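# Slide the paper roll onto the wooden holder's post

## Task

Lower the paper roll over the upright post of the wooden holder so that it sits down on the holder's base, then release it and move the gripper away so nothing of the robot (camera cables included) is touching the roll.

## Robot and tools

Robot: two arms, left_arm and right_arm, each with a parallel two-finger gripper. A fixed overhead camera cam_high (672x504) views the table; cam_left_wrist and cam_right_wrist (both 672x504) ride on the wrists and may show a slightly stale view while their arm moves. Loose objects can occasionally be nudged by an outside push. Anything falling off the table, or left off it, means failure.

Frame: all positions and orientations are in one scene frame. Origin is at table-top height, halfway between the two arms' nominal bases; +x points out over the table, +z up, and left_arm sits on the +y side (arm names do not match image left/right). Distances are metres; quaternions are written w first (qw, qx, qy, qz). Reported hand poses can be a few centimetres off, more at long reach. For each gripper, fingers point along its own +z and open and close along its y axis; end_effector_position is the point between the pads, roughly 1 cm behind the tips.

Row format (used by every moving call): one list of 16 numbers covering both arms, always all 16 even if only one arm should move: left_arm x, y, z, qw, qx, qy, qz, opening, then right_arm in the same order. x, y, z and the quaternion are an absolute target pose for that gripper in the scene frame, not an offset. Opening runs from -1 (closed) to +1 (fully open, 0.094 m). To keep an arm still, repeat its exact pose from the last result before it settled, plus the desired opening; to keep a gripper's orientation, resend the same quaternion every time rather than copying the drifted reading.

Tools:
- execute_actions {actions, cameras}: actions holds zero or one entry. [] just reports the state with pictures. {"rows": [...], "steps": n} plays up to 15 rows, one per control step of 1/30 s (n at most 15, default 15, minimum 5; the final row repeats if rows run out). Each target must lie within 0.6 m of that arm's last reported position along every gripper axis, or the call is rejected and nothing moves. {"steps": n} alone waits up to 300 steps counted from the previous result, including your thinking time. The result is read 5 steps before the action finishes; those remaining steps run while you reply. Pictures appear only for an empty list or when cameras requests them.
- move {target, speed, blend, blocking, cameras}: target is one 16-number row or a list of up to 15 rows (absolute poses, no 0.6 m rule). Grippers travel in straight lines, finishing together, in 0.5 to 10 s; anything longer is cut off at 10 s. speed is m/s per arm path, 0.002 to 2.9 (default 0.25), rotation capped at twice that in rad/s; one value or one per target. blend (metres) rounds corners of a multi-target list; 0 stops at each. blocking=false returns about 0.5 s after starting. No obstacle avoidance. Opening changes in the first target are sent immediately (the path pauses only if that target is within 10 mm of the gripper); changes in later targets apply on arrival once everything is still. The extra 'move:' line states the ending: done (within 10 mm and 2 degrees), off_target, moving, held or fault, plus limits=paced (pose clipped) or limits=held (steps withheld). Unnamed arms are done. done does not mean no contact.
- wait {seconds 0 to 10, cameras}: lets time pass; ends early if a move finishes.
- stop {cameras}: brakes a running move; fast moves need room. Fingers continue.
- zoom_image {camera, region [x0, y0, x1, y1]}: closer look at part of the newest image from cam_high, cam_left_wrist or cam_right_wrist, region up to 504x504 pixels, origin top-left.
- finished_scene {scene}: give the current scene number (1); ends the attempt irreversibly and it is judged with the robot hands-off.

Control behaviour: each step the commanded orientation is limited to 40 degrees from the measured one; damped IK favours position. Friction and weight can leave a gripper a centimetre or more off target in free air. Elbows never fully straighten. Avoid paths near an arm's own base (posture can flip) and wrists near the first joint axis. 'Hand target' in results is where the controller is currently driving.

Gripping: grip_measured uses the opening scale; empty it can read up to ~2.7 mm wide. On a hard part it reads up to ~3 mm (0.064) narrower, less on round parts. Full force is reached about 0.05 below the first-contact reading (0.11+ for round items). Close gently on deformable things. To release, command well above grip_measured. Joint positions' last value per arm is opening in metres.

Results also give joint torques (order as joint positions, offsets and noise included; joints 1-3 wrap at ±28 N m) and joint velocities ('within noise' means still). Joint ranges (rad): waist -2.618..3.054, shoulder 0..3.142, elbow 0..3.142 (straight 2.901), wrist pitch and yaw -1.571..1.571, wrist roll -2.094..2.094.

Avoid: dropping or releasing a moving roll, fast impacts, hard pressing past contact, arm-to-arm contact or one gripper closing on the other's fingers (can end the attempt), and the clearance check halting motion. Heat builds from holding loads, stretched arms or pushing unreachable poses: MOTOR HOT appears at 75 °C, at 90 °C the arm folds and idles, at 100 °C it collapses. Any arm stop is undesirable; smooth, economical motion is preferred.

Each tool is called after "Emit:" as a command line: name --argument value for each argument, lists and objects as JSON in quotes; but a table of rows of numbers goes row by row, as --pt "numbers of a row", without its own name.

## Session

Emit:
execute_actions --actions '[]' --cameras '["all"]'

Emit:
zoom_image --camera "cam_high" --region '[100, 100, 500, 400]'

Scene clock: 0.00 s of 4400.00 s.
left_arm: end_effector_position=(+0.2734, +0.2698, +0.1704) grip_measured=+1.000 end_effector_quat_wxyz=(+0.613, -0.019, +0.788, +0.051) | right_arm: end_effector_position=(+0.3790, -0.1786, +0.0822) grip_measured=+1.000 end_effector_quat_wxyz=(+0.474, -0.118, +0.868, +0.090)
Joint positions: left_arm=[-0.266 0.121 0.209 -0.349 -0.344 -0.031 0.094] | right_arm=[0.363 1.627 0.664 0.398 0.046 0.081 0.094]
Joint velocities: within noise
Joint torques (N m): no reading
Motor temperatures (°C): left_arm=[23 24 21 24 22 21 23] | right_arm=[23 23 22 22 22 23 24]
Heat: left arm: 24 °C; right arm: 24 °C.
Hand target: left_arm +0.2725, +0.2703, +0.1734; +0.616, -0.020, +0.786, +0.051 | right_arm +0.3823, -0.1774, +0.0908; +0.483, -0.117, +0.863, +0.092
camera_calibration:
cam_left_wrist: T_world_to_cam=[[0.101817, -0.992512, 0.0674804, 0.224411], [-0.662345, -0.118246, -0.739809, 0.363948], [0.742248, 0.0306295, -0.669425, 0.00653824], [0, 0, 0, 1]] pos_world=[0.213357, 0.265566, 0.258486]
cam_right_wrist: T_world_to_cam=[[0.371663, -0.927238, 0.0457862, -0.31111], [-0.803107, -0.345865, -0.485178, 0.306245], [0.465711, 0.143551, -0.873216, 0.0248398], [0, 0, 0, 1]] pos_world=[0.350007, -0.186119, 0.184518]

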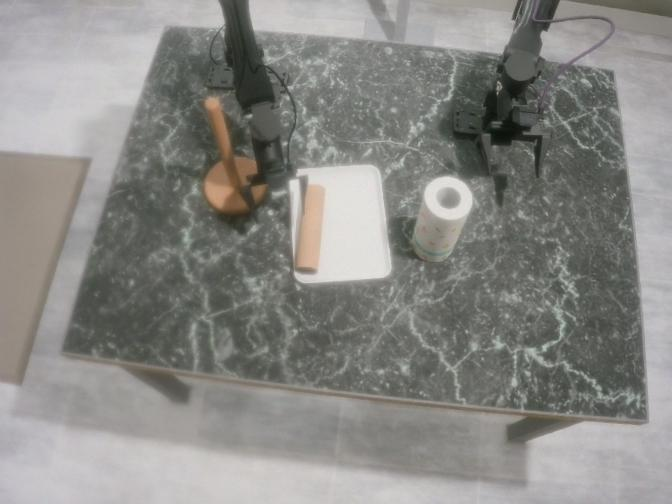

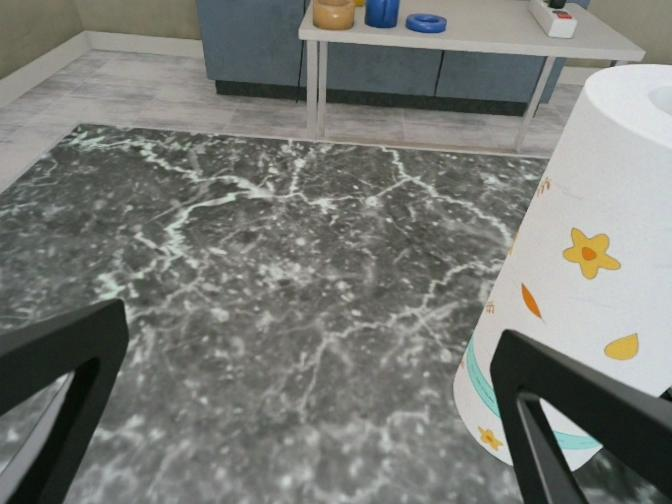

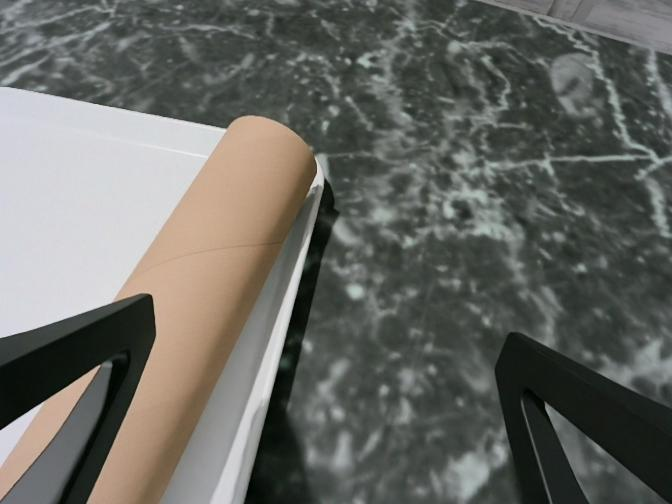

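Scaled by 1.260 from the camera's 672x504 image, which has a finer 960x720 frame.

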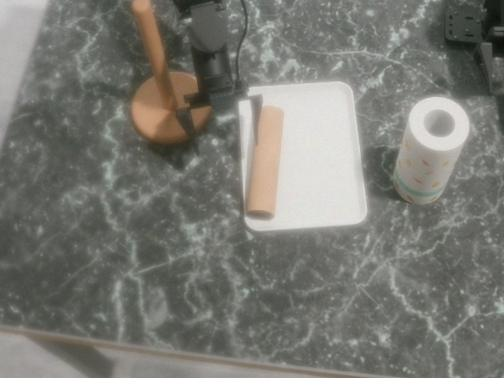

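Emit:
move --pt "0.2734 0.2698 0.26 0.613 -0.019 0.788 0.051 1.0 0.362 -0.085 0.19 0.474 -0.118 0.868 0.090 1.0" --pt "0.2734 0.2698 0.34 0.613 -0.019 0.788 0.051 1.0 0.297 0.056 0.192 0.5502 -0.3397 0.7170 0.2606 1.0" --speed '[0.35, 0.35]' --blend 0.04 --cameras '["cam_high", "cam_right_wrist"]'

Emit:
zoom_image --camera "cam_high" --region '[300, 60, 560, 280]'

Scene clock: 12.43 s of 4400.00 s.
left_arm: end_effector_position=(+0.2750, +0.2693, +0.3320) grip_measured=+1.000 end_effector_quat_wxyz=(+0.610, -0.018, +0.790, +0.052) | right_arm: end_effector_position=(+0.2996, +0.0521, +0.2009) grip_measured=+1.000 end_effector_quat_wxyz=(+0.555, -0.331, +0.718, +0.257)
Joint positions: left_arm=[-0.266 0.526 0.893 -0.635 -0.344 -0.031 0.094] | right_arm=[0.849 1.648 0.919 0.475 -0.003 0 0.094]
Joint velocities: within noise
Joint torques (N m): left_arm=[-0.01 2.21 9.09 2.02 -0.08 -0.04] | right_arm=[0.28 -7.13 6.34 2.06 -0.17 -0.02]
Motor temperatures (°C): left_arm=[23 24 22 28 22 21 23] | right_arm=[23 24 23 25 22 23 24]
Heat: left arm: 28 °C; right arm: 25 °C.
Hand target: left_arm +0.2734, +0.2698, +0.3399; +0.613, -0.019, +0.788, +0.051 | right_arm +0.2969, +0.0558, +0.1921; +0.550, -0.340, +0.717, +0.260
Off the commanded pose: left_arm 0.008 m, 0 deg | right_arm 0.010 m, 1 deg.
Kept back: nothing.
move: done
camera_calibration:
cam_right_wrist: T_world_to_cam=[[0.791139, -0.601523, 0.110764, -0.228732], [-0.350747, -0.594543, -0.72353, 0.305274], [0.501074, 0.533563, -0.681348, 0.0628444], [0, 0, 0, 1]] pos_world=[0.256543, 0.0103791, 0.289029]
Images, in order (width x height): cam_high 672x504, cam_right_wrist 672x504.

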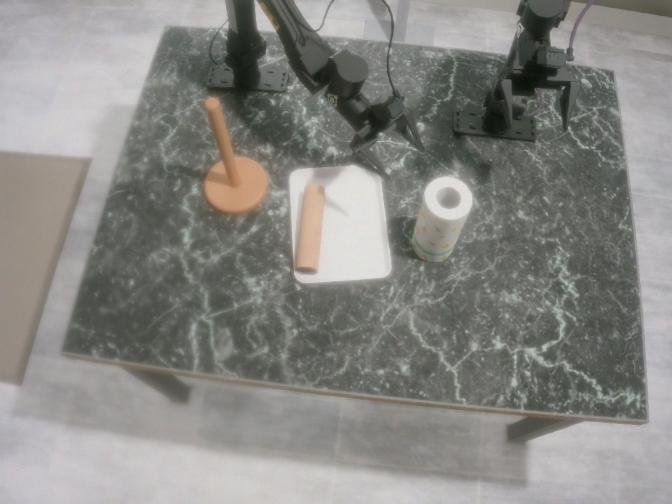

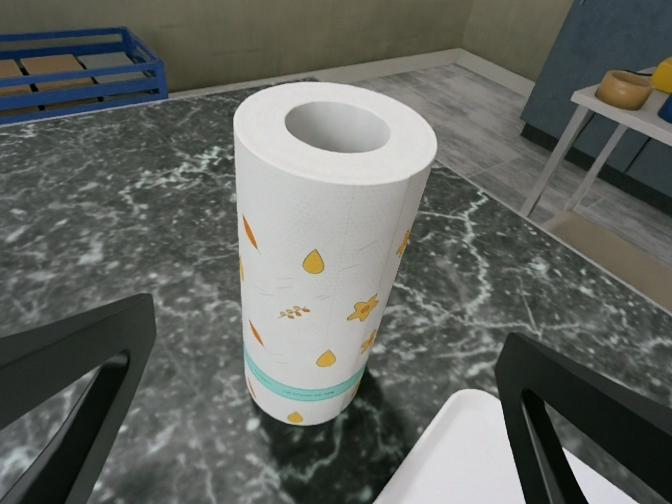

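Scaled by 1.938 from the camera's 672x504 image, which has a finer 960x720 frame.

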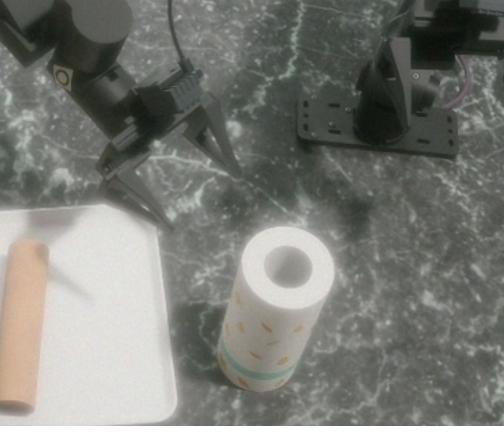

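Emit:
move --target '[0.2750, 0.2693, 0.3320, 0.610, -0.018, 0.790, 0.052, 1.0, 0.3279, 0.0989, 0.160, 0.5502, -0.3397, 0.7170, 0.2606, 1.0]' --speed 0.2 --cameras '["cam_right_wrist", "cam_high"]'

Scene clock: 15.60 s of 4400.00 s.
left_arm: end_effector_position=(+0.2749, +0.2693, +0.3317) grip_measured=+1.000 end_effector_quat_wxyz=(+0.610, -0.018, +0.791, +0.052) | right_arm: end_effector_position=(+0.3254, +0.0880, +0.1535) grip_measured=+1.000 end_effector_quat_wxyz=(+0.541, -0.339, +0.727, +0.253)
Joint positions: left_arm=[-0.266 0.526 0.893 -0.637 -0.344 -0.031 0.094] | right_arm=[0.856 1.89 1.039 0.561 -0.004 0 0.094]
Joint velocities: within noise
Joint torques (N m): left_arm=[-0.13 1.61 6.6 2.16 -0.06 -0.02] | right_arm=[0.65 -8.79 10.02 2.05 -0.04 0]
Motor temperatures (°C): left_arm=[23 24 22 29 22 21 23] | right_arm=[23 24 23 25 22 23 24]
Heat: left arm: 29 °C; right arm: 25 °C.
Hand target: left_arm +0.2750, +0.2693, +0.3319; +0.610, -0.018, +0.790, +0.052 | right_arm +0.3274, +0.0983, +0.1600; +0.550, -0.340, +0.717, +0.261
Off the commanded pose: left_arm 0.000 m, 0 deg | right_arm 0.013 m, 2 deg.
Kept back: nothing.
move: off_target (right_arm)
camera_calibration:
cam_right_wrist: T_world_to_cam=[[0.79835, -0.59232, 0.108604, -0.22514], [-0.362717, -0.616945, -0.698438, 0.303285], [0.480701, 0.518205, -0.707383, 0.0103454], [0, 0, 0, 1]] pos_world=[0.284774, 0.0483939, 0.243595]
Images, in order (width x height): cam_high 672x504, cam_right_wrist 672x504.

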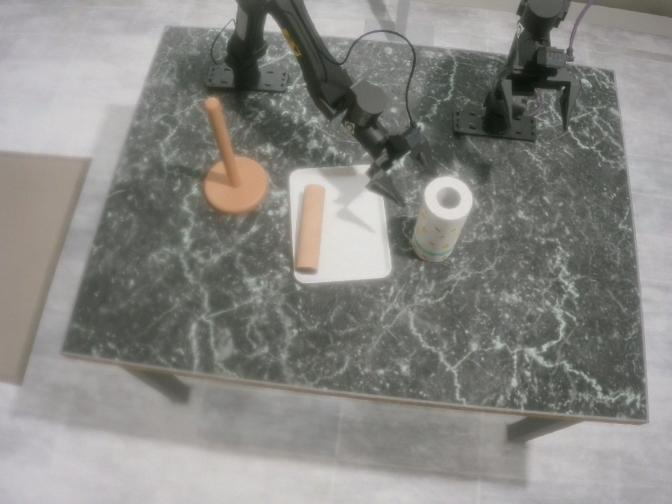

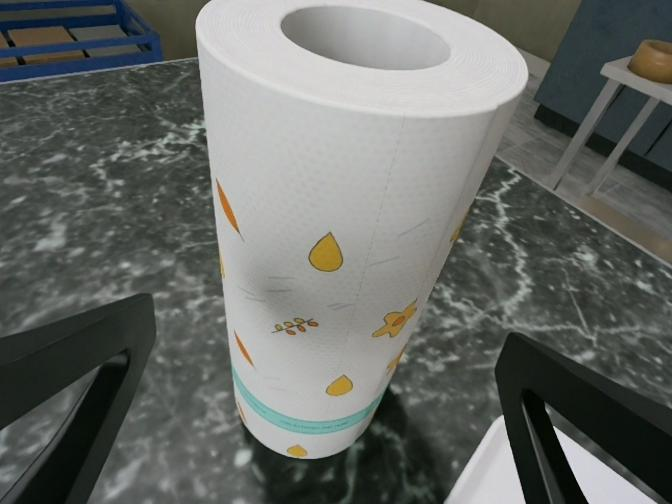

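Emit:
zoom_image --camera "cam_right_wrist" --region '[140, 0, 560, 480]'

Scaled by 1.050 from the camera's 672x504 image, which has a finer 960x720 frame.

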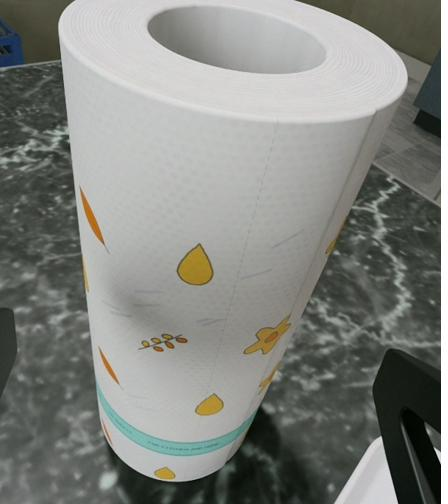

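Emit:
move --pt "0.2750 0.2693 0.3320 0.610 -0.018 0.790 0.052 1.0 0.3682 0.1486 0.160 0.5502 -0.3397 0.7170 0.2606 1.0" --pt "0.2750 0.2693 0.3320 0.610 -0.018 0.790 0.052 1.0 0.3682 0.1486 0.160 0.5502 -0.3397 0.7170 0.2606 0.68" --pt "0.2750 0.2693 0.3320 0.610 -0.018 0.790 0.052 1.0 0.3650 0.1400 0.235 0.5502 -0.3397 0.7170 0.2606 0.68" --speed '[0.15, 0.15, 0.2]' --cameras '["cam_right_wrist", "cam_high"]'

Scene clock: 19.63 s of 4400.00 s.
left_arm: end_effector_position=(+0.2749, +0.2693, +0.3317) grip_measured=+1.000 end_effector_quat_wxyz=(+0.610, -0.018, +0.791, +0.052) | right_arm: end_effector_position=(+0.3659, +0.1359, +0.1811) grip_measured=+0.699 end_effector_quat_wxyz=(+0.513, -0.348, +0.747, +0.240)
Joint positions: left_arm=[-0.266 0.526 0.893 -0.637 -0.344 -0.031 0.094] | right_arm=[0.856 2.044 1.465 0.213 -0.004 0 0.08]
Joint velocities: within noise
Joint torques (N m): left_arm=[-0.09 1.61 6.68 2.19 -0.08 -0.04] | right_arm=[0.25 -18.66 10.77 1.98 -0.12 -0.01]
Motor temperatures (°C): left_arm=[23 24 22 29 22 21 23] | right_arm=[23 25 24 26 22 23 24]
Heat: left arm: 29 °C; right arm: 26 °C.
Hand target: left_arm +0.2750, +0.2693, +0.3319; +0.610, -0.018, +0.790, +0.052 | right_arm +0.3640, +0.1386, +0.2343; +0.550, -0.340, +0.717, +0.260
Off the commanded pose: left_arm 0.000 m, 0 deg | right_arm 0.054 m, 6 deg.
Kept back: nothing.
move: off_target (right_arm); target 2's new opening was sent with right_arm's hand 0.011 m and 1 deg from that target
camera_calibration:
cam_right_wrist: T_world_to_cam=[[0.803489, -0.586239, 0.103584, -0.233903], [-0.395293, -0.655482, -0.643496, 0.373997], [0.445139, 0.476096, -0.758409, 0.0136266], [0, 0, 0, 1]] pos_world=[0.329711, 0.101538, 0.275229]
Images, in order (width x height): cam_high 672x504, cam_right_wrist 672x504.

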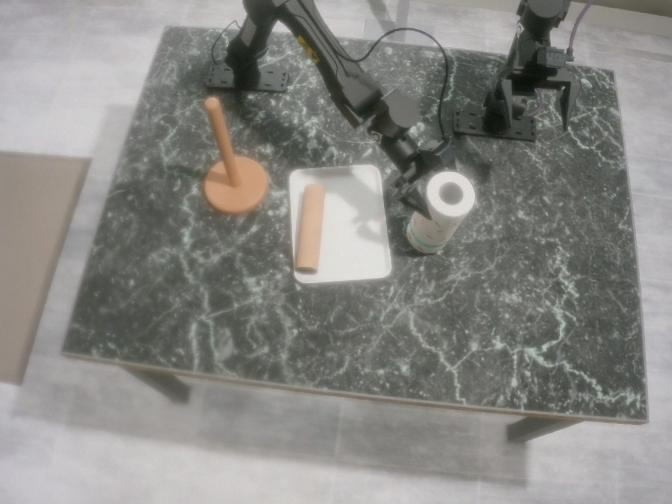

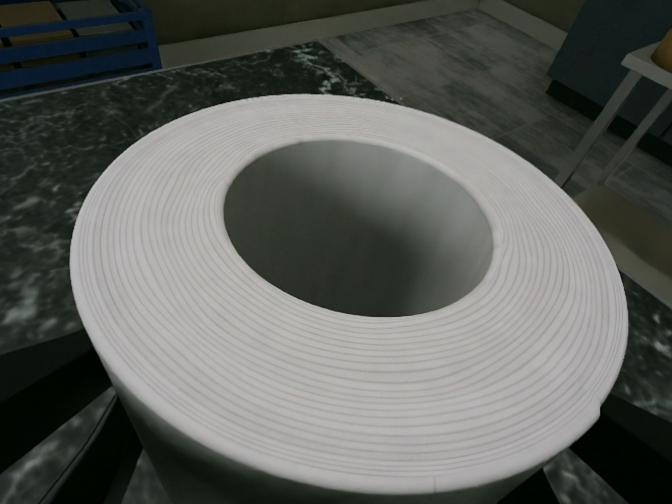

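Emit:
move --pt "0.2750 0.2693 0.3320 0.610 -0.018 0.790 0.052 1.0 0.315 -0.10 0.50 0.6013 -0.2025 0.7559 0.1611 0.68" --pt "0.2750 0.2693 0.3320 0.610 -0.018 0.790 0.052 1.0 0.290 -0.290 0.502 0.6167 -0.0685 0.7823 0.0540 0.68" --speed '[0.35, 0.25]' --blend 0.06 --cameras '["cam_high"]'

Emit:
zoom_image --camera "cam_high" --region '[130, 0, 300, 220]'

Scene clock: 23.57 s of 4400.00 s.
left_arm: end_effector_position=(+0.2749, +0.2693, +0.3317) grip_measured=+1.000 end_effector_quat_wxyz=(+0.610, -0.018, +0.791, +0.052) | right_arm: end_effector_position=(+0.2931, -0.2903, +0.4996) grip_measured=+0.698 end_effector_quat_wxyz=(+0.611, -0.064, +0.787, +0.051)
Joint positions: left_arm=[-0.266 0.526 0.893 -0.637 -0.344 -0.031 0.094] | right_arm=[0.065 1.199 1.853 -0.905 -0.084 -0.019 0.08]
Joint velocities: within noise
Joint torques (N m): left_arm=[-0.13 1.63 6.68 2.17 -0.09 -0.01] | right_arm=[-0.58 -3.59 4.36 2 -0.19 -0.03]
Motor temperatures (°C): left_arm=[23 24 22 30 22 21 23] | right_arm=[23 26 24 27 22 23 24]
Heat: left arm: 30 °C; right arm: 27 °C.
Hand target: left_arm +0.2750, +0.2693, +0.3319; +0.610, -0.018, +0.790, +0.052 | right_arm +0.2899, -0.2900, +0.5021; +0.617, -0.068, +0.782, +0.054
Off the commanded pose: left_arm 0.000 m, 0 deg | right_arm 0.004 m, 1 deg.
Kept back: nothing.
move: done
Images, in order (width x height): cam_high 672x504.

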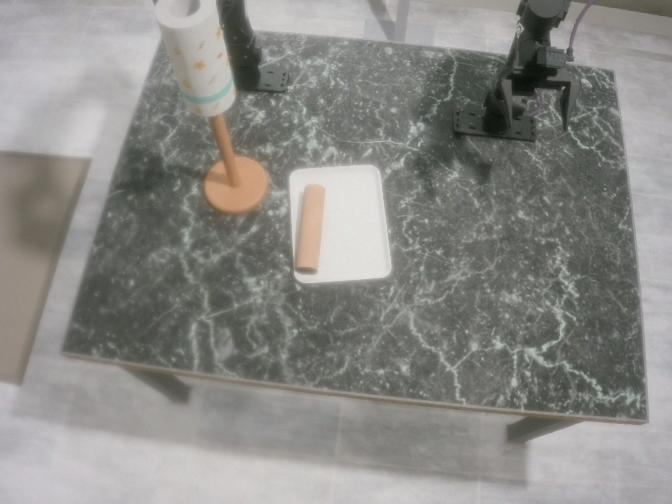

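Scaled by 2.291 from the camera's 672x504 image, which has a finer 960x720 frame.

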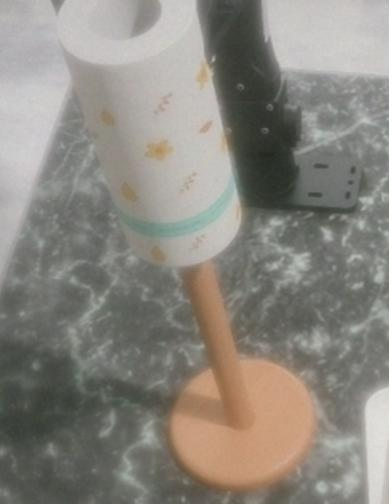

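Emit:
zoom_image --camera "cam_high" --region '[165, 60, 255, 150]'

Emit:
zoom_image --camera "cam_high" --region '[140, 0, 240, 100]'

Scaled by 5.600 from the camera's 672x504 image, which has a finer 960x720 frame.

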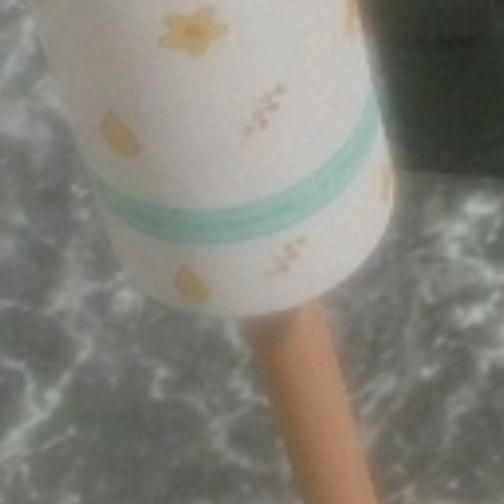

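Scaled by 5.040 from the camera's 672x504 image, which has a finer 960x720 frame.

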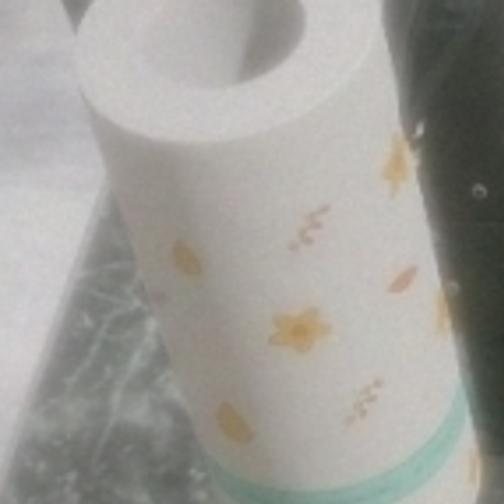

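Emit:
move --target '[0.2750, 0.2693, 0.3320, 0.610, -0.018, 0.790, 0.052, 1.0, 0.2734, -0.2973, 0.492, 0.6016, -0.0695, 0.7941, 0.0527, 0.68]' --speed 0.12 --cameras '["cam_high"]'

Emit:
zoom_image --camera "cam_high" --region '[165, 60, 255, 150]'

Scene clock: 29.00 s of 4400.00 s.
left_arm: end_effector_position=(+0.2749, +0.2693, +0.3317) grip_measured=+1.000 end_effector_quat_wxyz=(+0.610, -0.018, +0.791, +0.052) | right_arm: end_effector_position=(+0.2781, -0.2972, +0.4880) grip_measured=+0.698 end_effector_quat_wxyz=(+0.594, -0.066, +0.800, +0.051)
Joint positions: left_arm=[-0.266 0.526 0.893 -0.637 -0.344 -0.031 0.094] | right_arm=[0.022 1.162 1.832 -0.967 -0.126 -0.035 0.08]
Joint velocities: within noise
Joint torques (N m): left_arm=[-0.18 1.55 6.67 2.18 -0.09 -0.02] | right_arm=[-0.66 -3.45 4.52 2 -0.2 -0.03]
Motor temperatures (°C): left_arm=[23 24 22 31 22 21 23] | right_arm=[23 25 24 27 22 23 25]
Heat: left arm: 31 °C; right arm: 27 °C.
Hand target: left_arm +0.2750, +0.2693, +0.3319; +0.610, -0.018, +0.790, +0.052 | right_arm +0.2735, -0.2972, +0.4920; +0.601, -0.069, +0.794, +0.052
Off the commanded pose: left_arm 0.000 m, 0 deg | right_arm 0.006 m, 1 deg.
Kept back: nothing.
move: done
Images, in order (width x height): cam_high 672x504.

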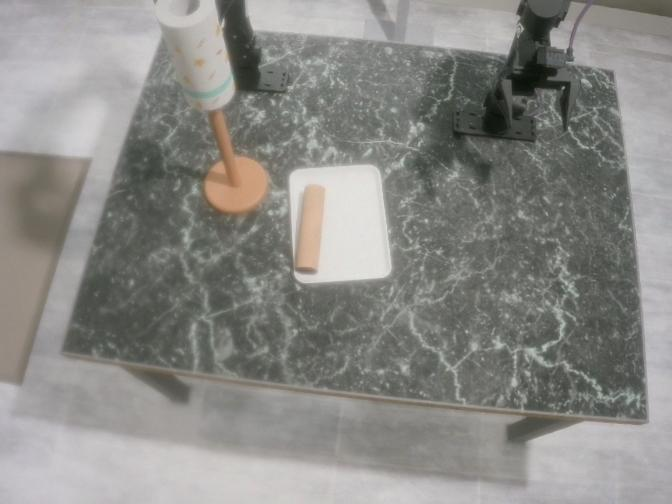

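Scaled by 5.600 from the camera's 672x504 image, which has a finer 960x720 frame.

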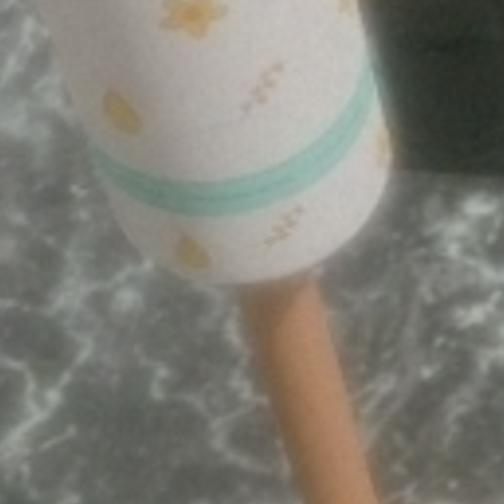

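Emit:
move --target '[0.2750, 0.2693, 0.3320, 0.610, -0.018, 0.790, 0.052, 1.0, 0.2690, -0.2977, 0.440, 0.6045, -0.0693, 0.7918, 0.0529, 0.68]' --speed 0.12 --cameras '["cam_high"]'

Emit:
zoom_image --camera "cam_high" --region '[140, 0, 280, 150]'

Scene clock: 31.03 s of 4400.00 s.
left_arm: end_effector_position=(+0.2749, +0.2693, +0.3317) grip_measured=+1.000 end_effector_quat_wxyz=(+0.610, -0.018, +0.791, +0.052) | right_arm: end_effector_position=(+0.2718, -0.2980, +0.4297) grip_measured=+0.698 end_effector_quat_wxyz=(+0.585, -0.066, +0.807, +0.050)
Joint positions: left_arm=[-0.266 0.526 0.893 -0.637 -0.344 -0.031 0.094] | right_arm=[0.018 0.994 1.478 -0.802 -0.13 -0.039 0.08]
Joint velocities: within noise
Joint torques (N m): left_arm=[-0.17 1.58 6.68 2.19 -0.08 -0.02] | right_arm=[-0.61 -3.14 5.27 2.25 -0.22 0.01]
Motor temperatures (°C): left_arm=[23 24 22 31 22 21 23] | right_arm=[23 25 24 27 22 23 25]
Heat: left arm: 31 °C; right arm: 27 °C.
Hand target: left_arm +0.2750, +0.2693, +0.3319; +0.610, -0.018, +0.790, +0.052 | right_arm +0.2687, -0.2977, +0.4400; +0.604, -0.069, +0.792, +0.052
Off the commanded pose: left_arm 0.000 m, 0 deg | right_arm 0.011 m, 3 deg.
Kept back: nothing.
move: off_target (right_arm)
Images, in order (width x height): cam_high 672x504.

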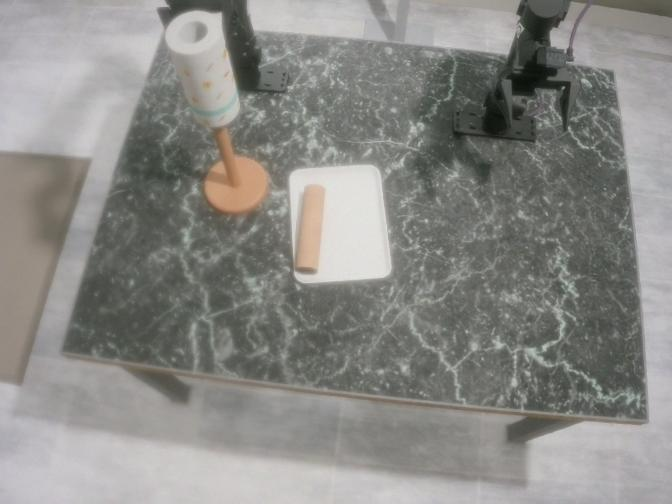

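Scaled by 3.360 from the camera's 672x504 image, which has a finer 960x720 frame.

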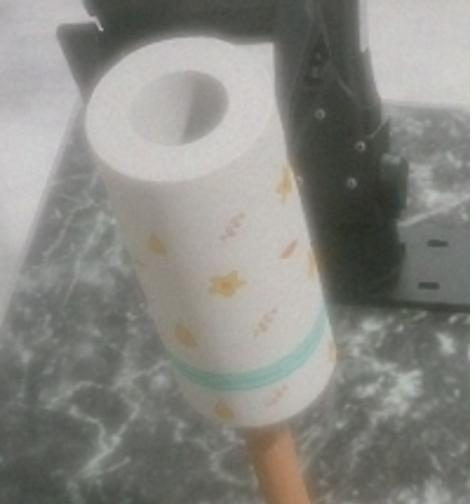

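Emit:
move --pt "0.2750 0.2693 0.3320 0.610 -0.018 0.790 0.052 1.0 0.2722 -0.2976 0.34 0.6174 -0.0684 0.7818 0.0540 0.68" --pt "0.2750 0.2693 0.3320 0.610 -0.018 0.790 0.052 1.0 0.2740 -0.2976 0.215 0.6174 -0.0684 0.7818 0.0540 0.68" --speed '[0.15, 0.15]' --blend 0.03 --cameras '["cam_high"]'

Emit:
zoom_image --camera "cam_high" --region '[160, 80, 300, 230]'

Scene clock: 33.80 s of 4400.00 s.
left_arm: end_effector_position=(+0.2749, +0.2693, +0.3317) grip_measured=+1.000 end_effector_quat_wxyz=(+0.610, -0.018, +0.791, +0.052) | right_arm: end_effector_position=(+0.2735, -0.2974, +0.2060) grip_measured=+0.697 end_effector_quat_wxyz=(+0.599, -0.068, +0.796, +0.051)
Joint positions: left_arm=[-0.266 0.526 0.893 -0.637 -0.344 -0.031 0.094] | right_arm=[0.018 0.663 0.399 -0.019 -0.133 -0.039 0.08]
Joint velocities: within noise
Joint torques (N m): left_arm=[-0.2 1.58 6.64 2.19 -0.08 -0.02] | right_arm=[-0.76 -1.83 6.93 2.28 -0.19 0.06]
Motor temperatures (°C): left_arm=[23 24 22 31 22 21 23] | right_arm=[23 25 24 28 22 23 25]
Heat: left arm: 31 °C; right arm: 28 °C.
Hand target: left_arm +0.2750, +0.2693, +0.3319; +0.610, -0.018, +0.790, +0.052 | right_arm +0.2738, -0.2976, +0.2150; +0.617, -0.069, +0.782, +0.054
Off the commanded pose: left_arm 0.000 m, 0 deg | right_arm 0.009 m, 3 deg.
Kept back: nothing.
move: off_target (right_arm)
Images, in order (width x height): cam_high 672x504.

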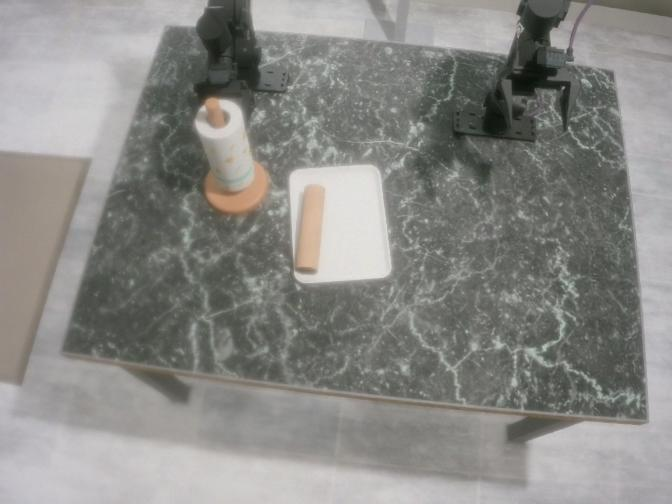

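Scaled by 3.360 from the camera's 672x504 image, which has a finer 960x720 frame.

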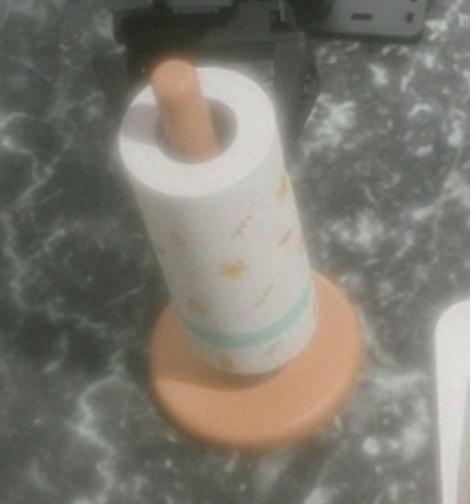

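Emit:
move --target '[0.2750, 0.2693, 0.3320, 0.610, -0.018, 0.790, 0.052, 1.0, 0.2750, -0.2976, 0.175, 0.6174, -0.0684, 0.7818, 0.0540, 0.68]' --speed 0.08 --cameras '["cam_high"]'

Emit:
zoom_image --camera "cam_high" --region '[160, 80, 300, 230]'

Scene clock: 35.03 s of 4400.00 s.
left_arm: end_effector_position=(+0.2749, +0.2693, +0.3317) grip_measured=+1.000 end_effector_quat_wxyz=(+0.610, -0.018, +0.791, +0.052) | right_arm: end_effector_position=(+0.2747, -0.2967, +0.1762) grip_measured=+0.697 end_effector_quat_wxyz=(+0.613, -0.069, +0.786, +0.051)
Joint positions: left_arm=[-0.266 0.526 0.893 -0.637 -0.344 -0.031 0.094] | right_arm=[0.018 0.686 0.251 0.186 -0.136 -0.039 0.08]
Joint velocities: within noise
Joint torques (N m): left_arm=[-0.16 1.52 6.69 2.15 -0.1 -0.01] | right_arm=[-0.77 -0.14 6.42 2.14 -0.18 0.06]
Motor temperatures (°C): left_arm=[23 24 22 31 22 21 23] | right_arm=[23 25 24 28 22 23 25]
Heat: left arm: 31 °C; right arm: 28 °C.
Hand target: left_arm +0.2750, +0.2693, +0.3319; +0.610, -0.018, +0.790, +0.052 | right_arm +0.2749, -0.2975, +0.1750; +0.617, -0.069, +0.782, +0.054
Off the commanded pose: left_arm 0.000 m, 0 deg | right_arm 0.002 m, 1 deg.
Kept back: nothing.
move: done
Images, in order (width x height): cam_high 672x504.

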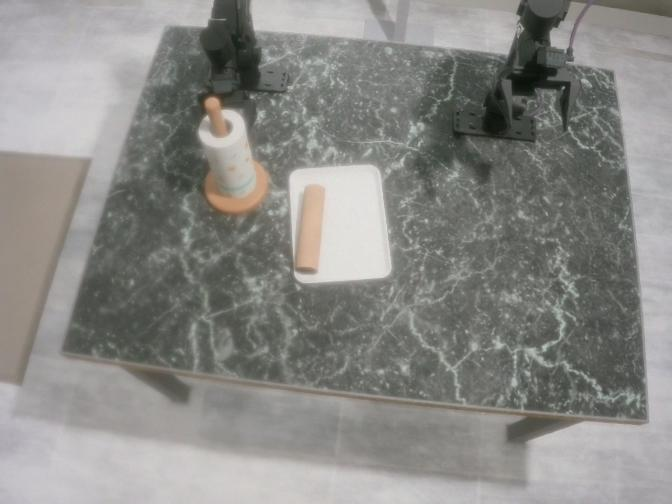

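Scaled by 3.360 from the camera's 672x504 image, which has a finer 960x720 frame.

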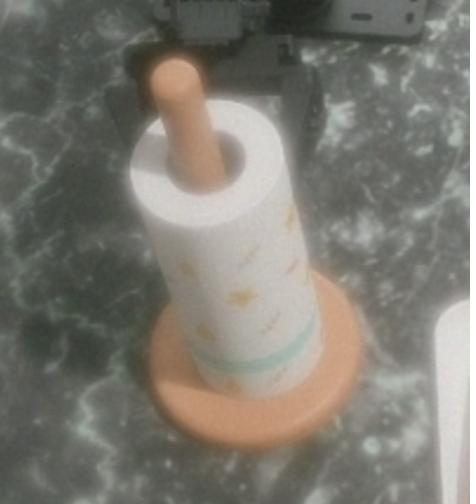

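Emit:
move --pt "0.2750 0.2693 0.3320 0.610 -0.018 0.790 0.052 1.0 0.2750 -0.2974 0.178 0.6174 -0.0684 0.7818 0.0540 1.0" --pt "0.2750 0.2693 0.3320 0.610 -0.018 0.790 0.052 1.0 0.2750 -0.2974 0.37 0.6174 -0.0684 0.7818 0.0540 1.0" --speed '[0.1, 0.22]' --cameras '["cam_high", "cam_right_wrist"]'

Emit:
zoom_image --camera "cam_high" --region '[150, 40, 300, 230]'

Scene clock: 38.07 s of 4400.00 s.
left_arm: end_effector_position=(+0.2749, +0.2693, +0.3317) grip_measured=+1.000 end_effector_quat_wxyz=(+0.610, -0.018, +0.791, +0.052) | right_arm: end_effector_position=(+0.2766, -0.2967, +0.3592) grip_measured=+0.998 end_effector_quat_wxyz=(+0.611, -0.069, +0.787, +0.051)
Joint positions: left_arm=[-0.266 0.526 0.893 -0.637 -0.344 -0.031 0.094] | right_arm=[0.018 0.814 1.028 -0.468 -0.136 -0.039 0.094]
Joint velocities: within noise
Joint torques (N m): left_arm=[-0.17 1.58 6.56 2.18 -0.09 -0.02] | right_arm=[-0.7 -0.54 9.88 1.75 -0.17 0.05]
Motor temperatures (°C): left_arm=[23 24 22 31 22 21 23] | right_arm=[23 25 24 28 22 23 25]
Heat: left arm: 31 °C; right arm: 28 °C.
Hand target: left_arm +0.2750, +0.2693, +0.3319; +0.610, -0.018, +0.790, +0.052 | right_arm +0.2748, -0.2973, +0.3699; +0.618, -0.069, +0.782, +0.054
Off the commanded pose: left_arm 0.000 m, 0 deg | right_arm 0.011 m, 1 deg.
Kept back: nothing.
move: off_target (right_arm)
camera_calibration:
cam_right_wrist: T_world_to_cam=[[0.224554, -0.967588, 0.115534, -0.391472], [-0.647259, -0.236731, -0.724578, 0.392836], [0.728444, 0.0879264, -0.67944, 0.172583], [0, 0, 0, 1]] pos_world=[0.216456, -0.300961, 0.447129]
Images, in order (width x height): cam_high 672x504, cam_right_wrist 672x504.

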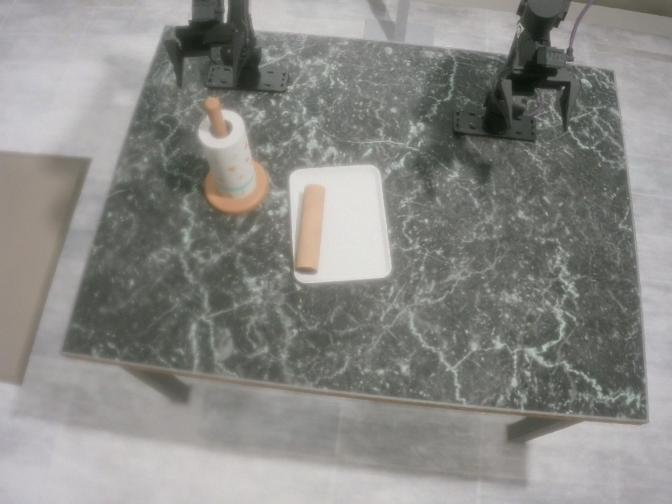

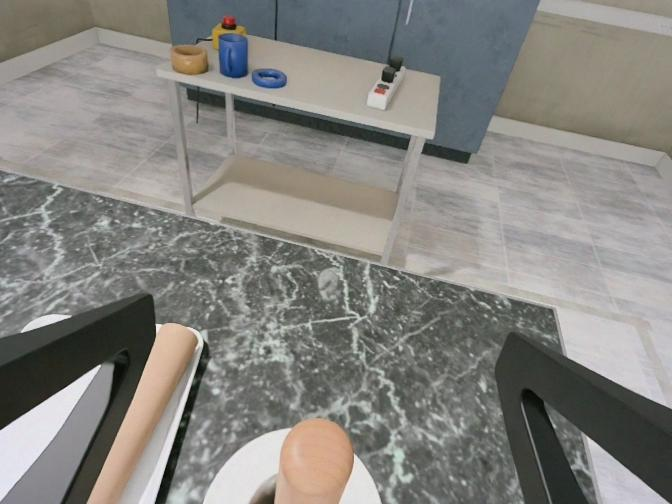

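Scaled by 2.653 from the camera's 672x504 image, which has a finer 960x720 frame.

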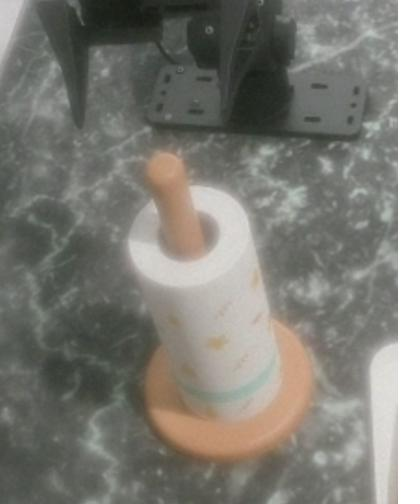

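The roll is seated on the holder's base, and the gripper is open and clear above the post.

Emit:
finished_scene --scene 2

The scene is finished: the task was done.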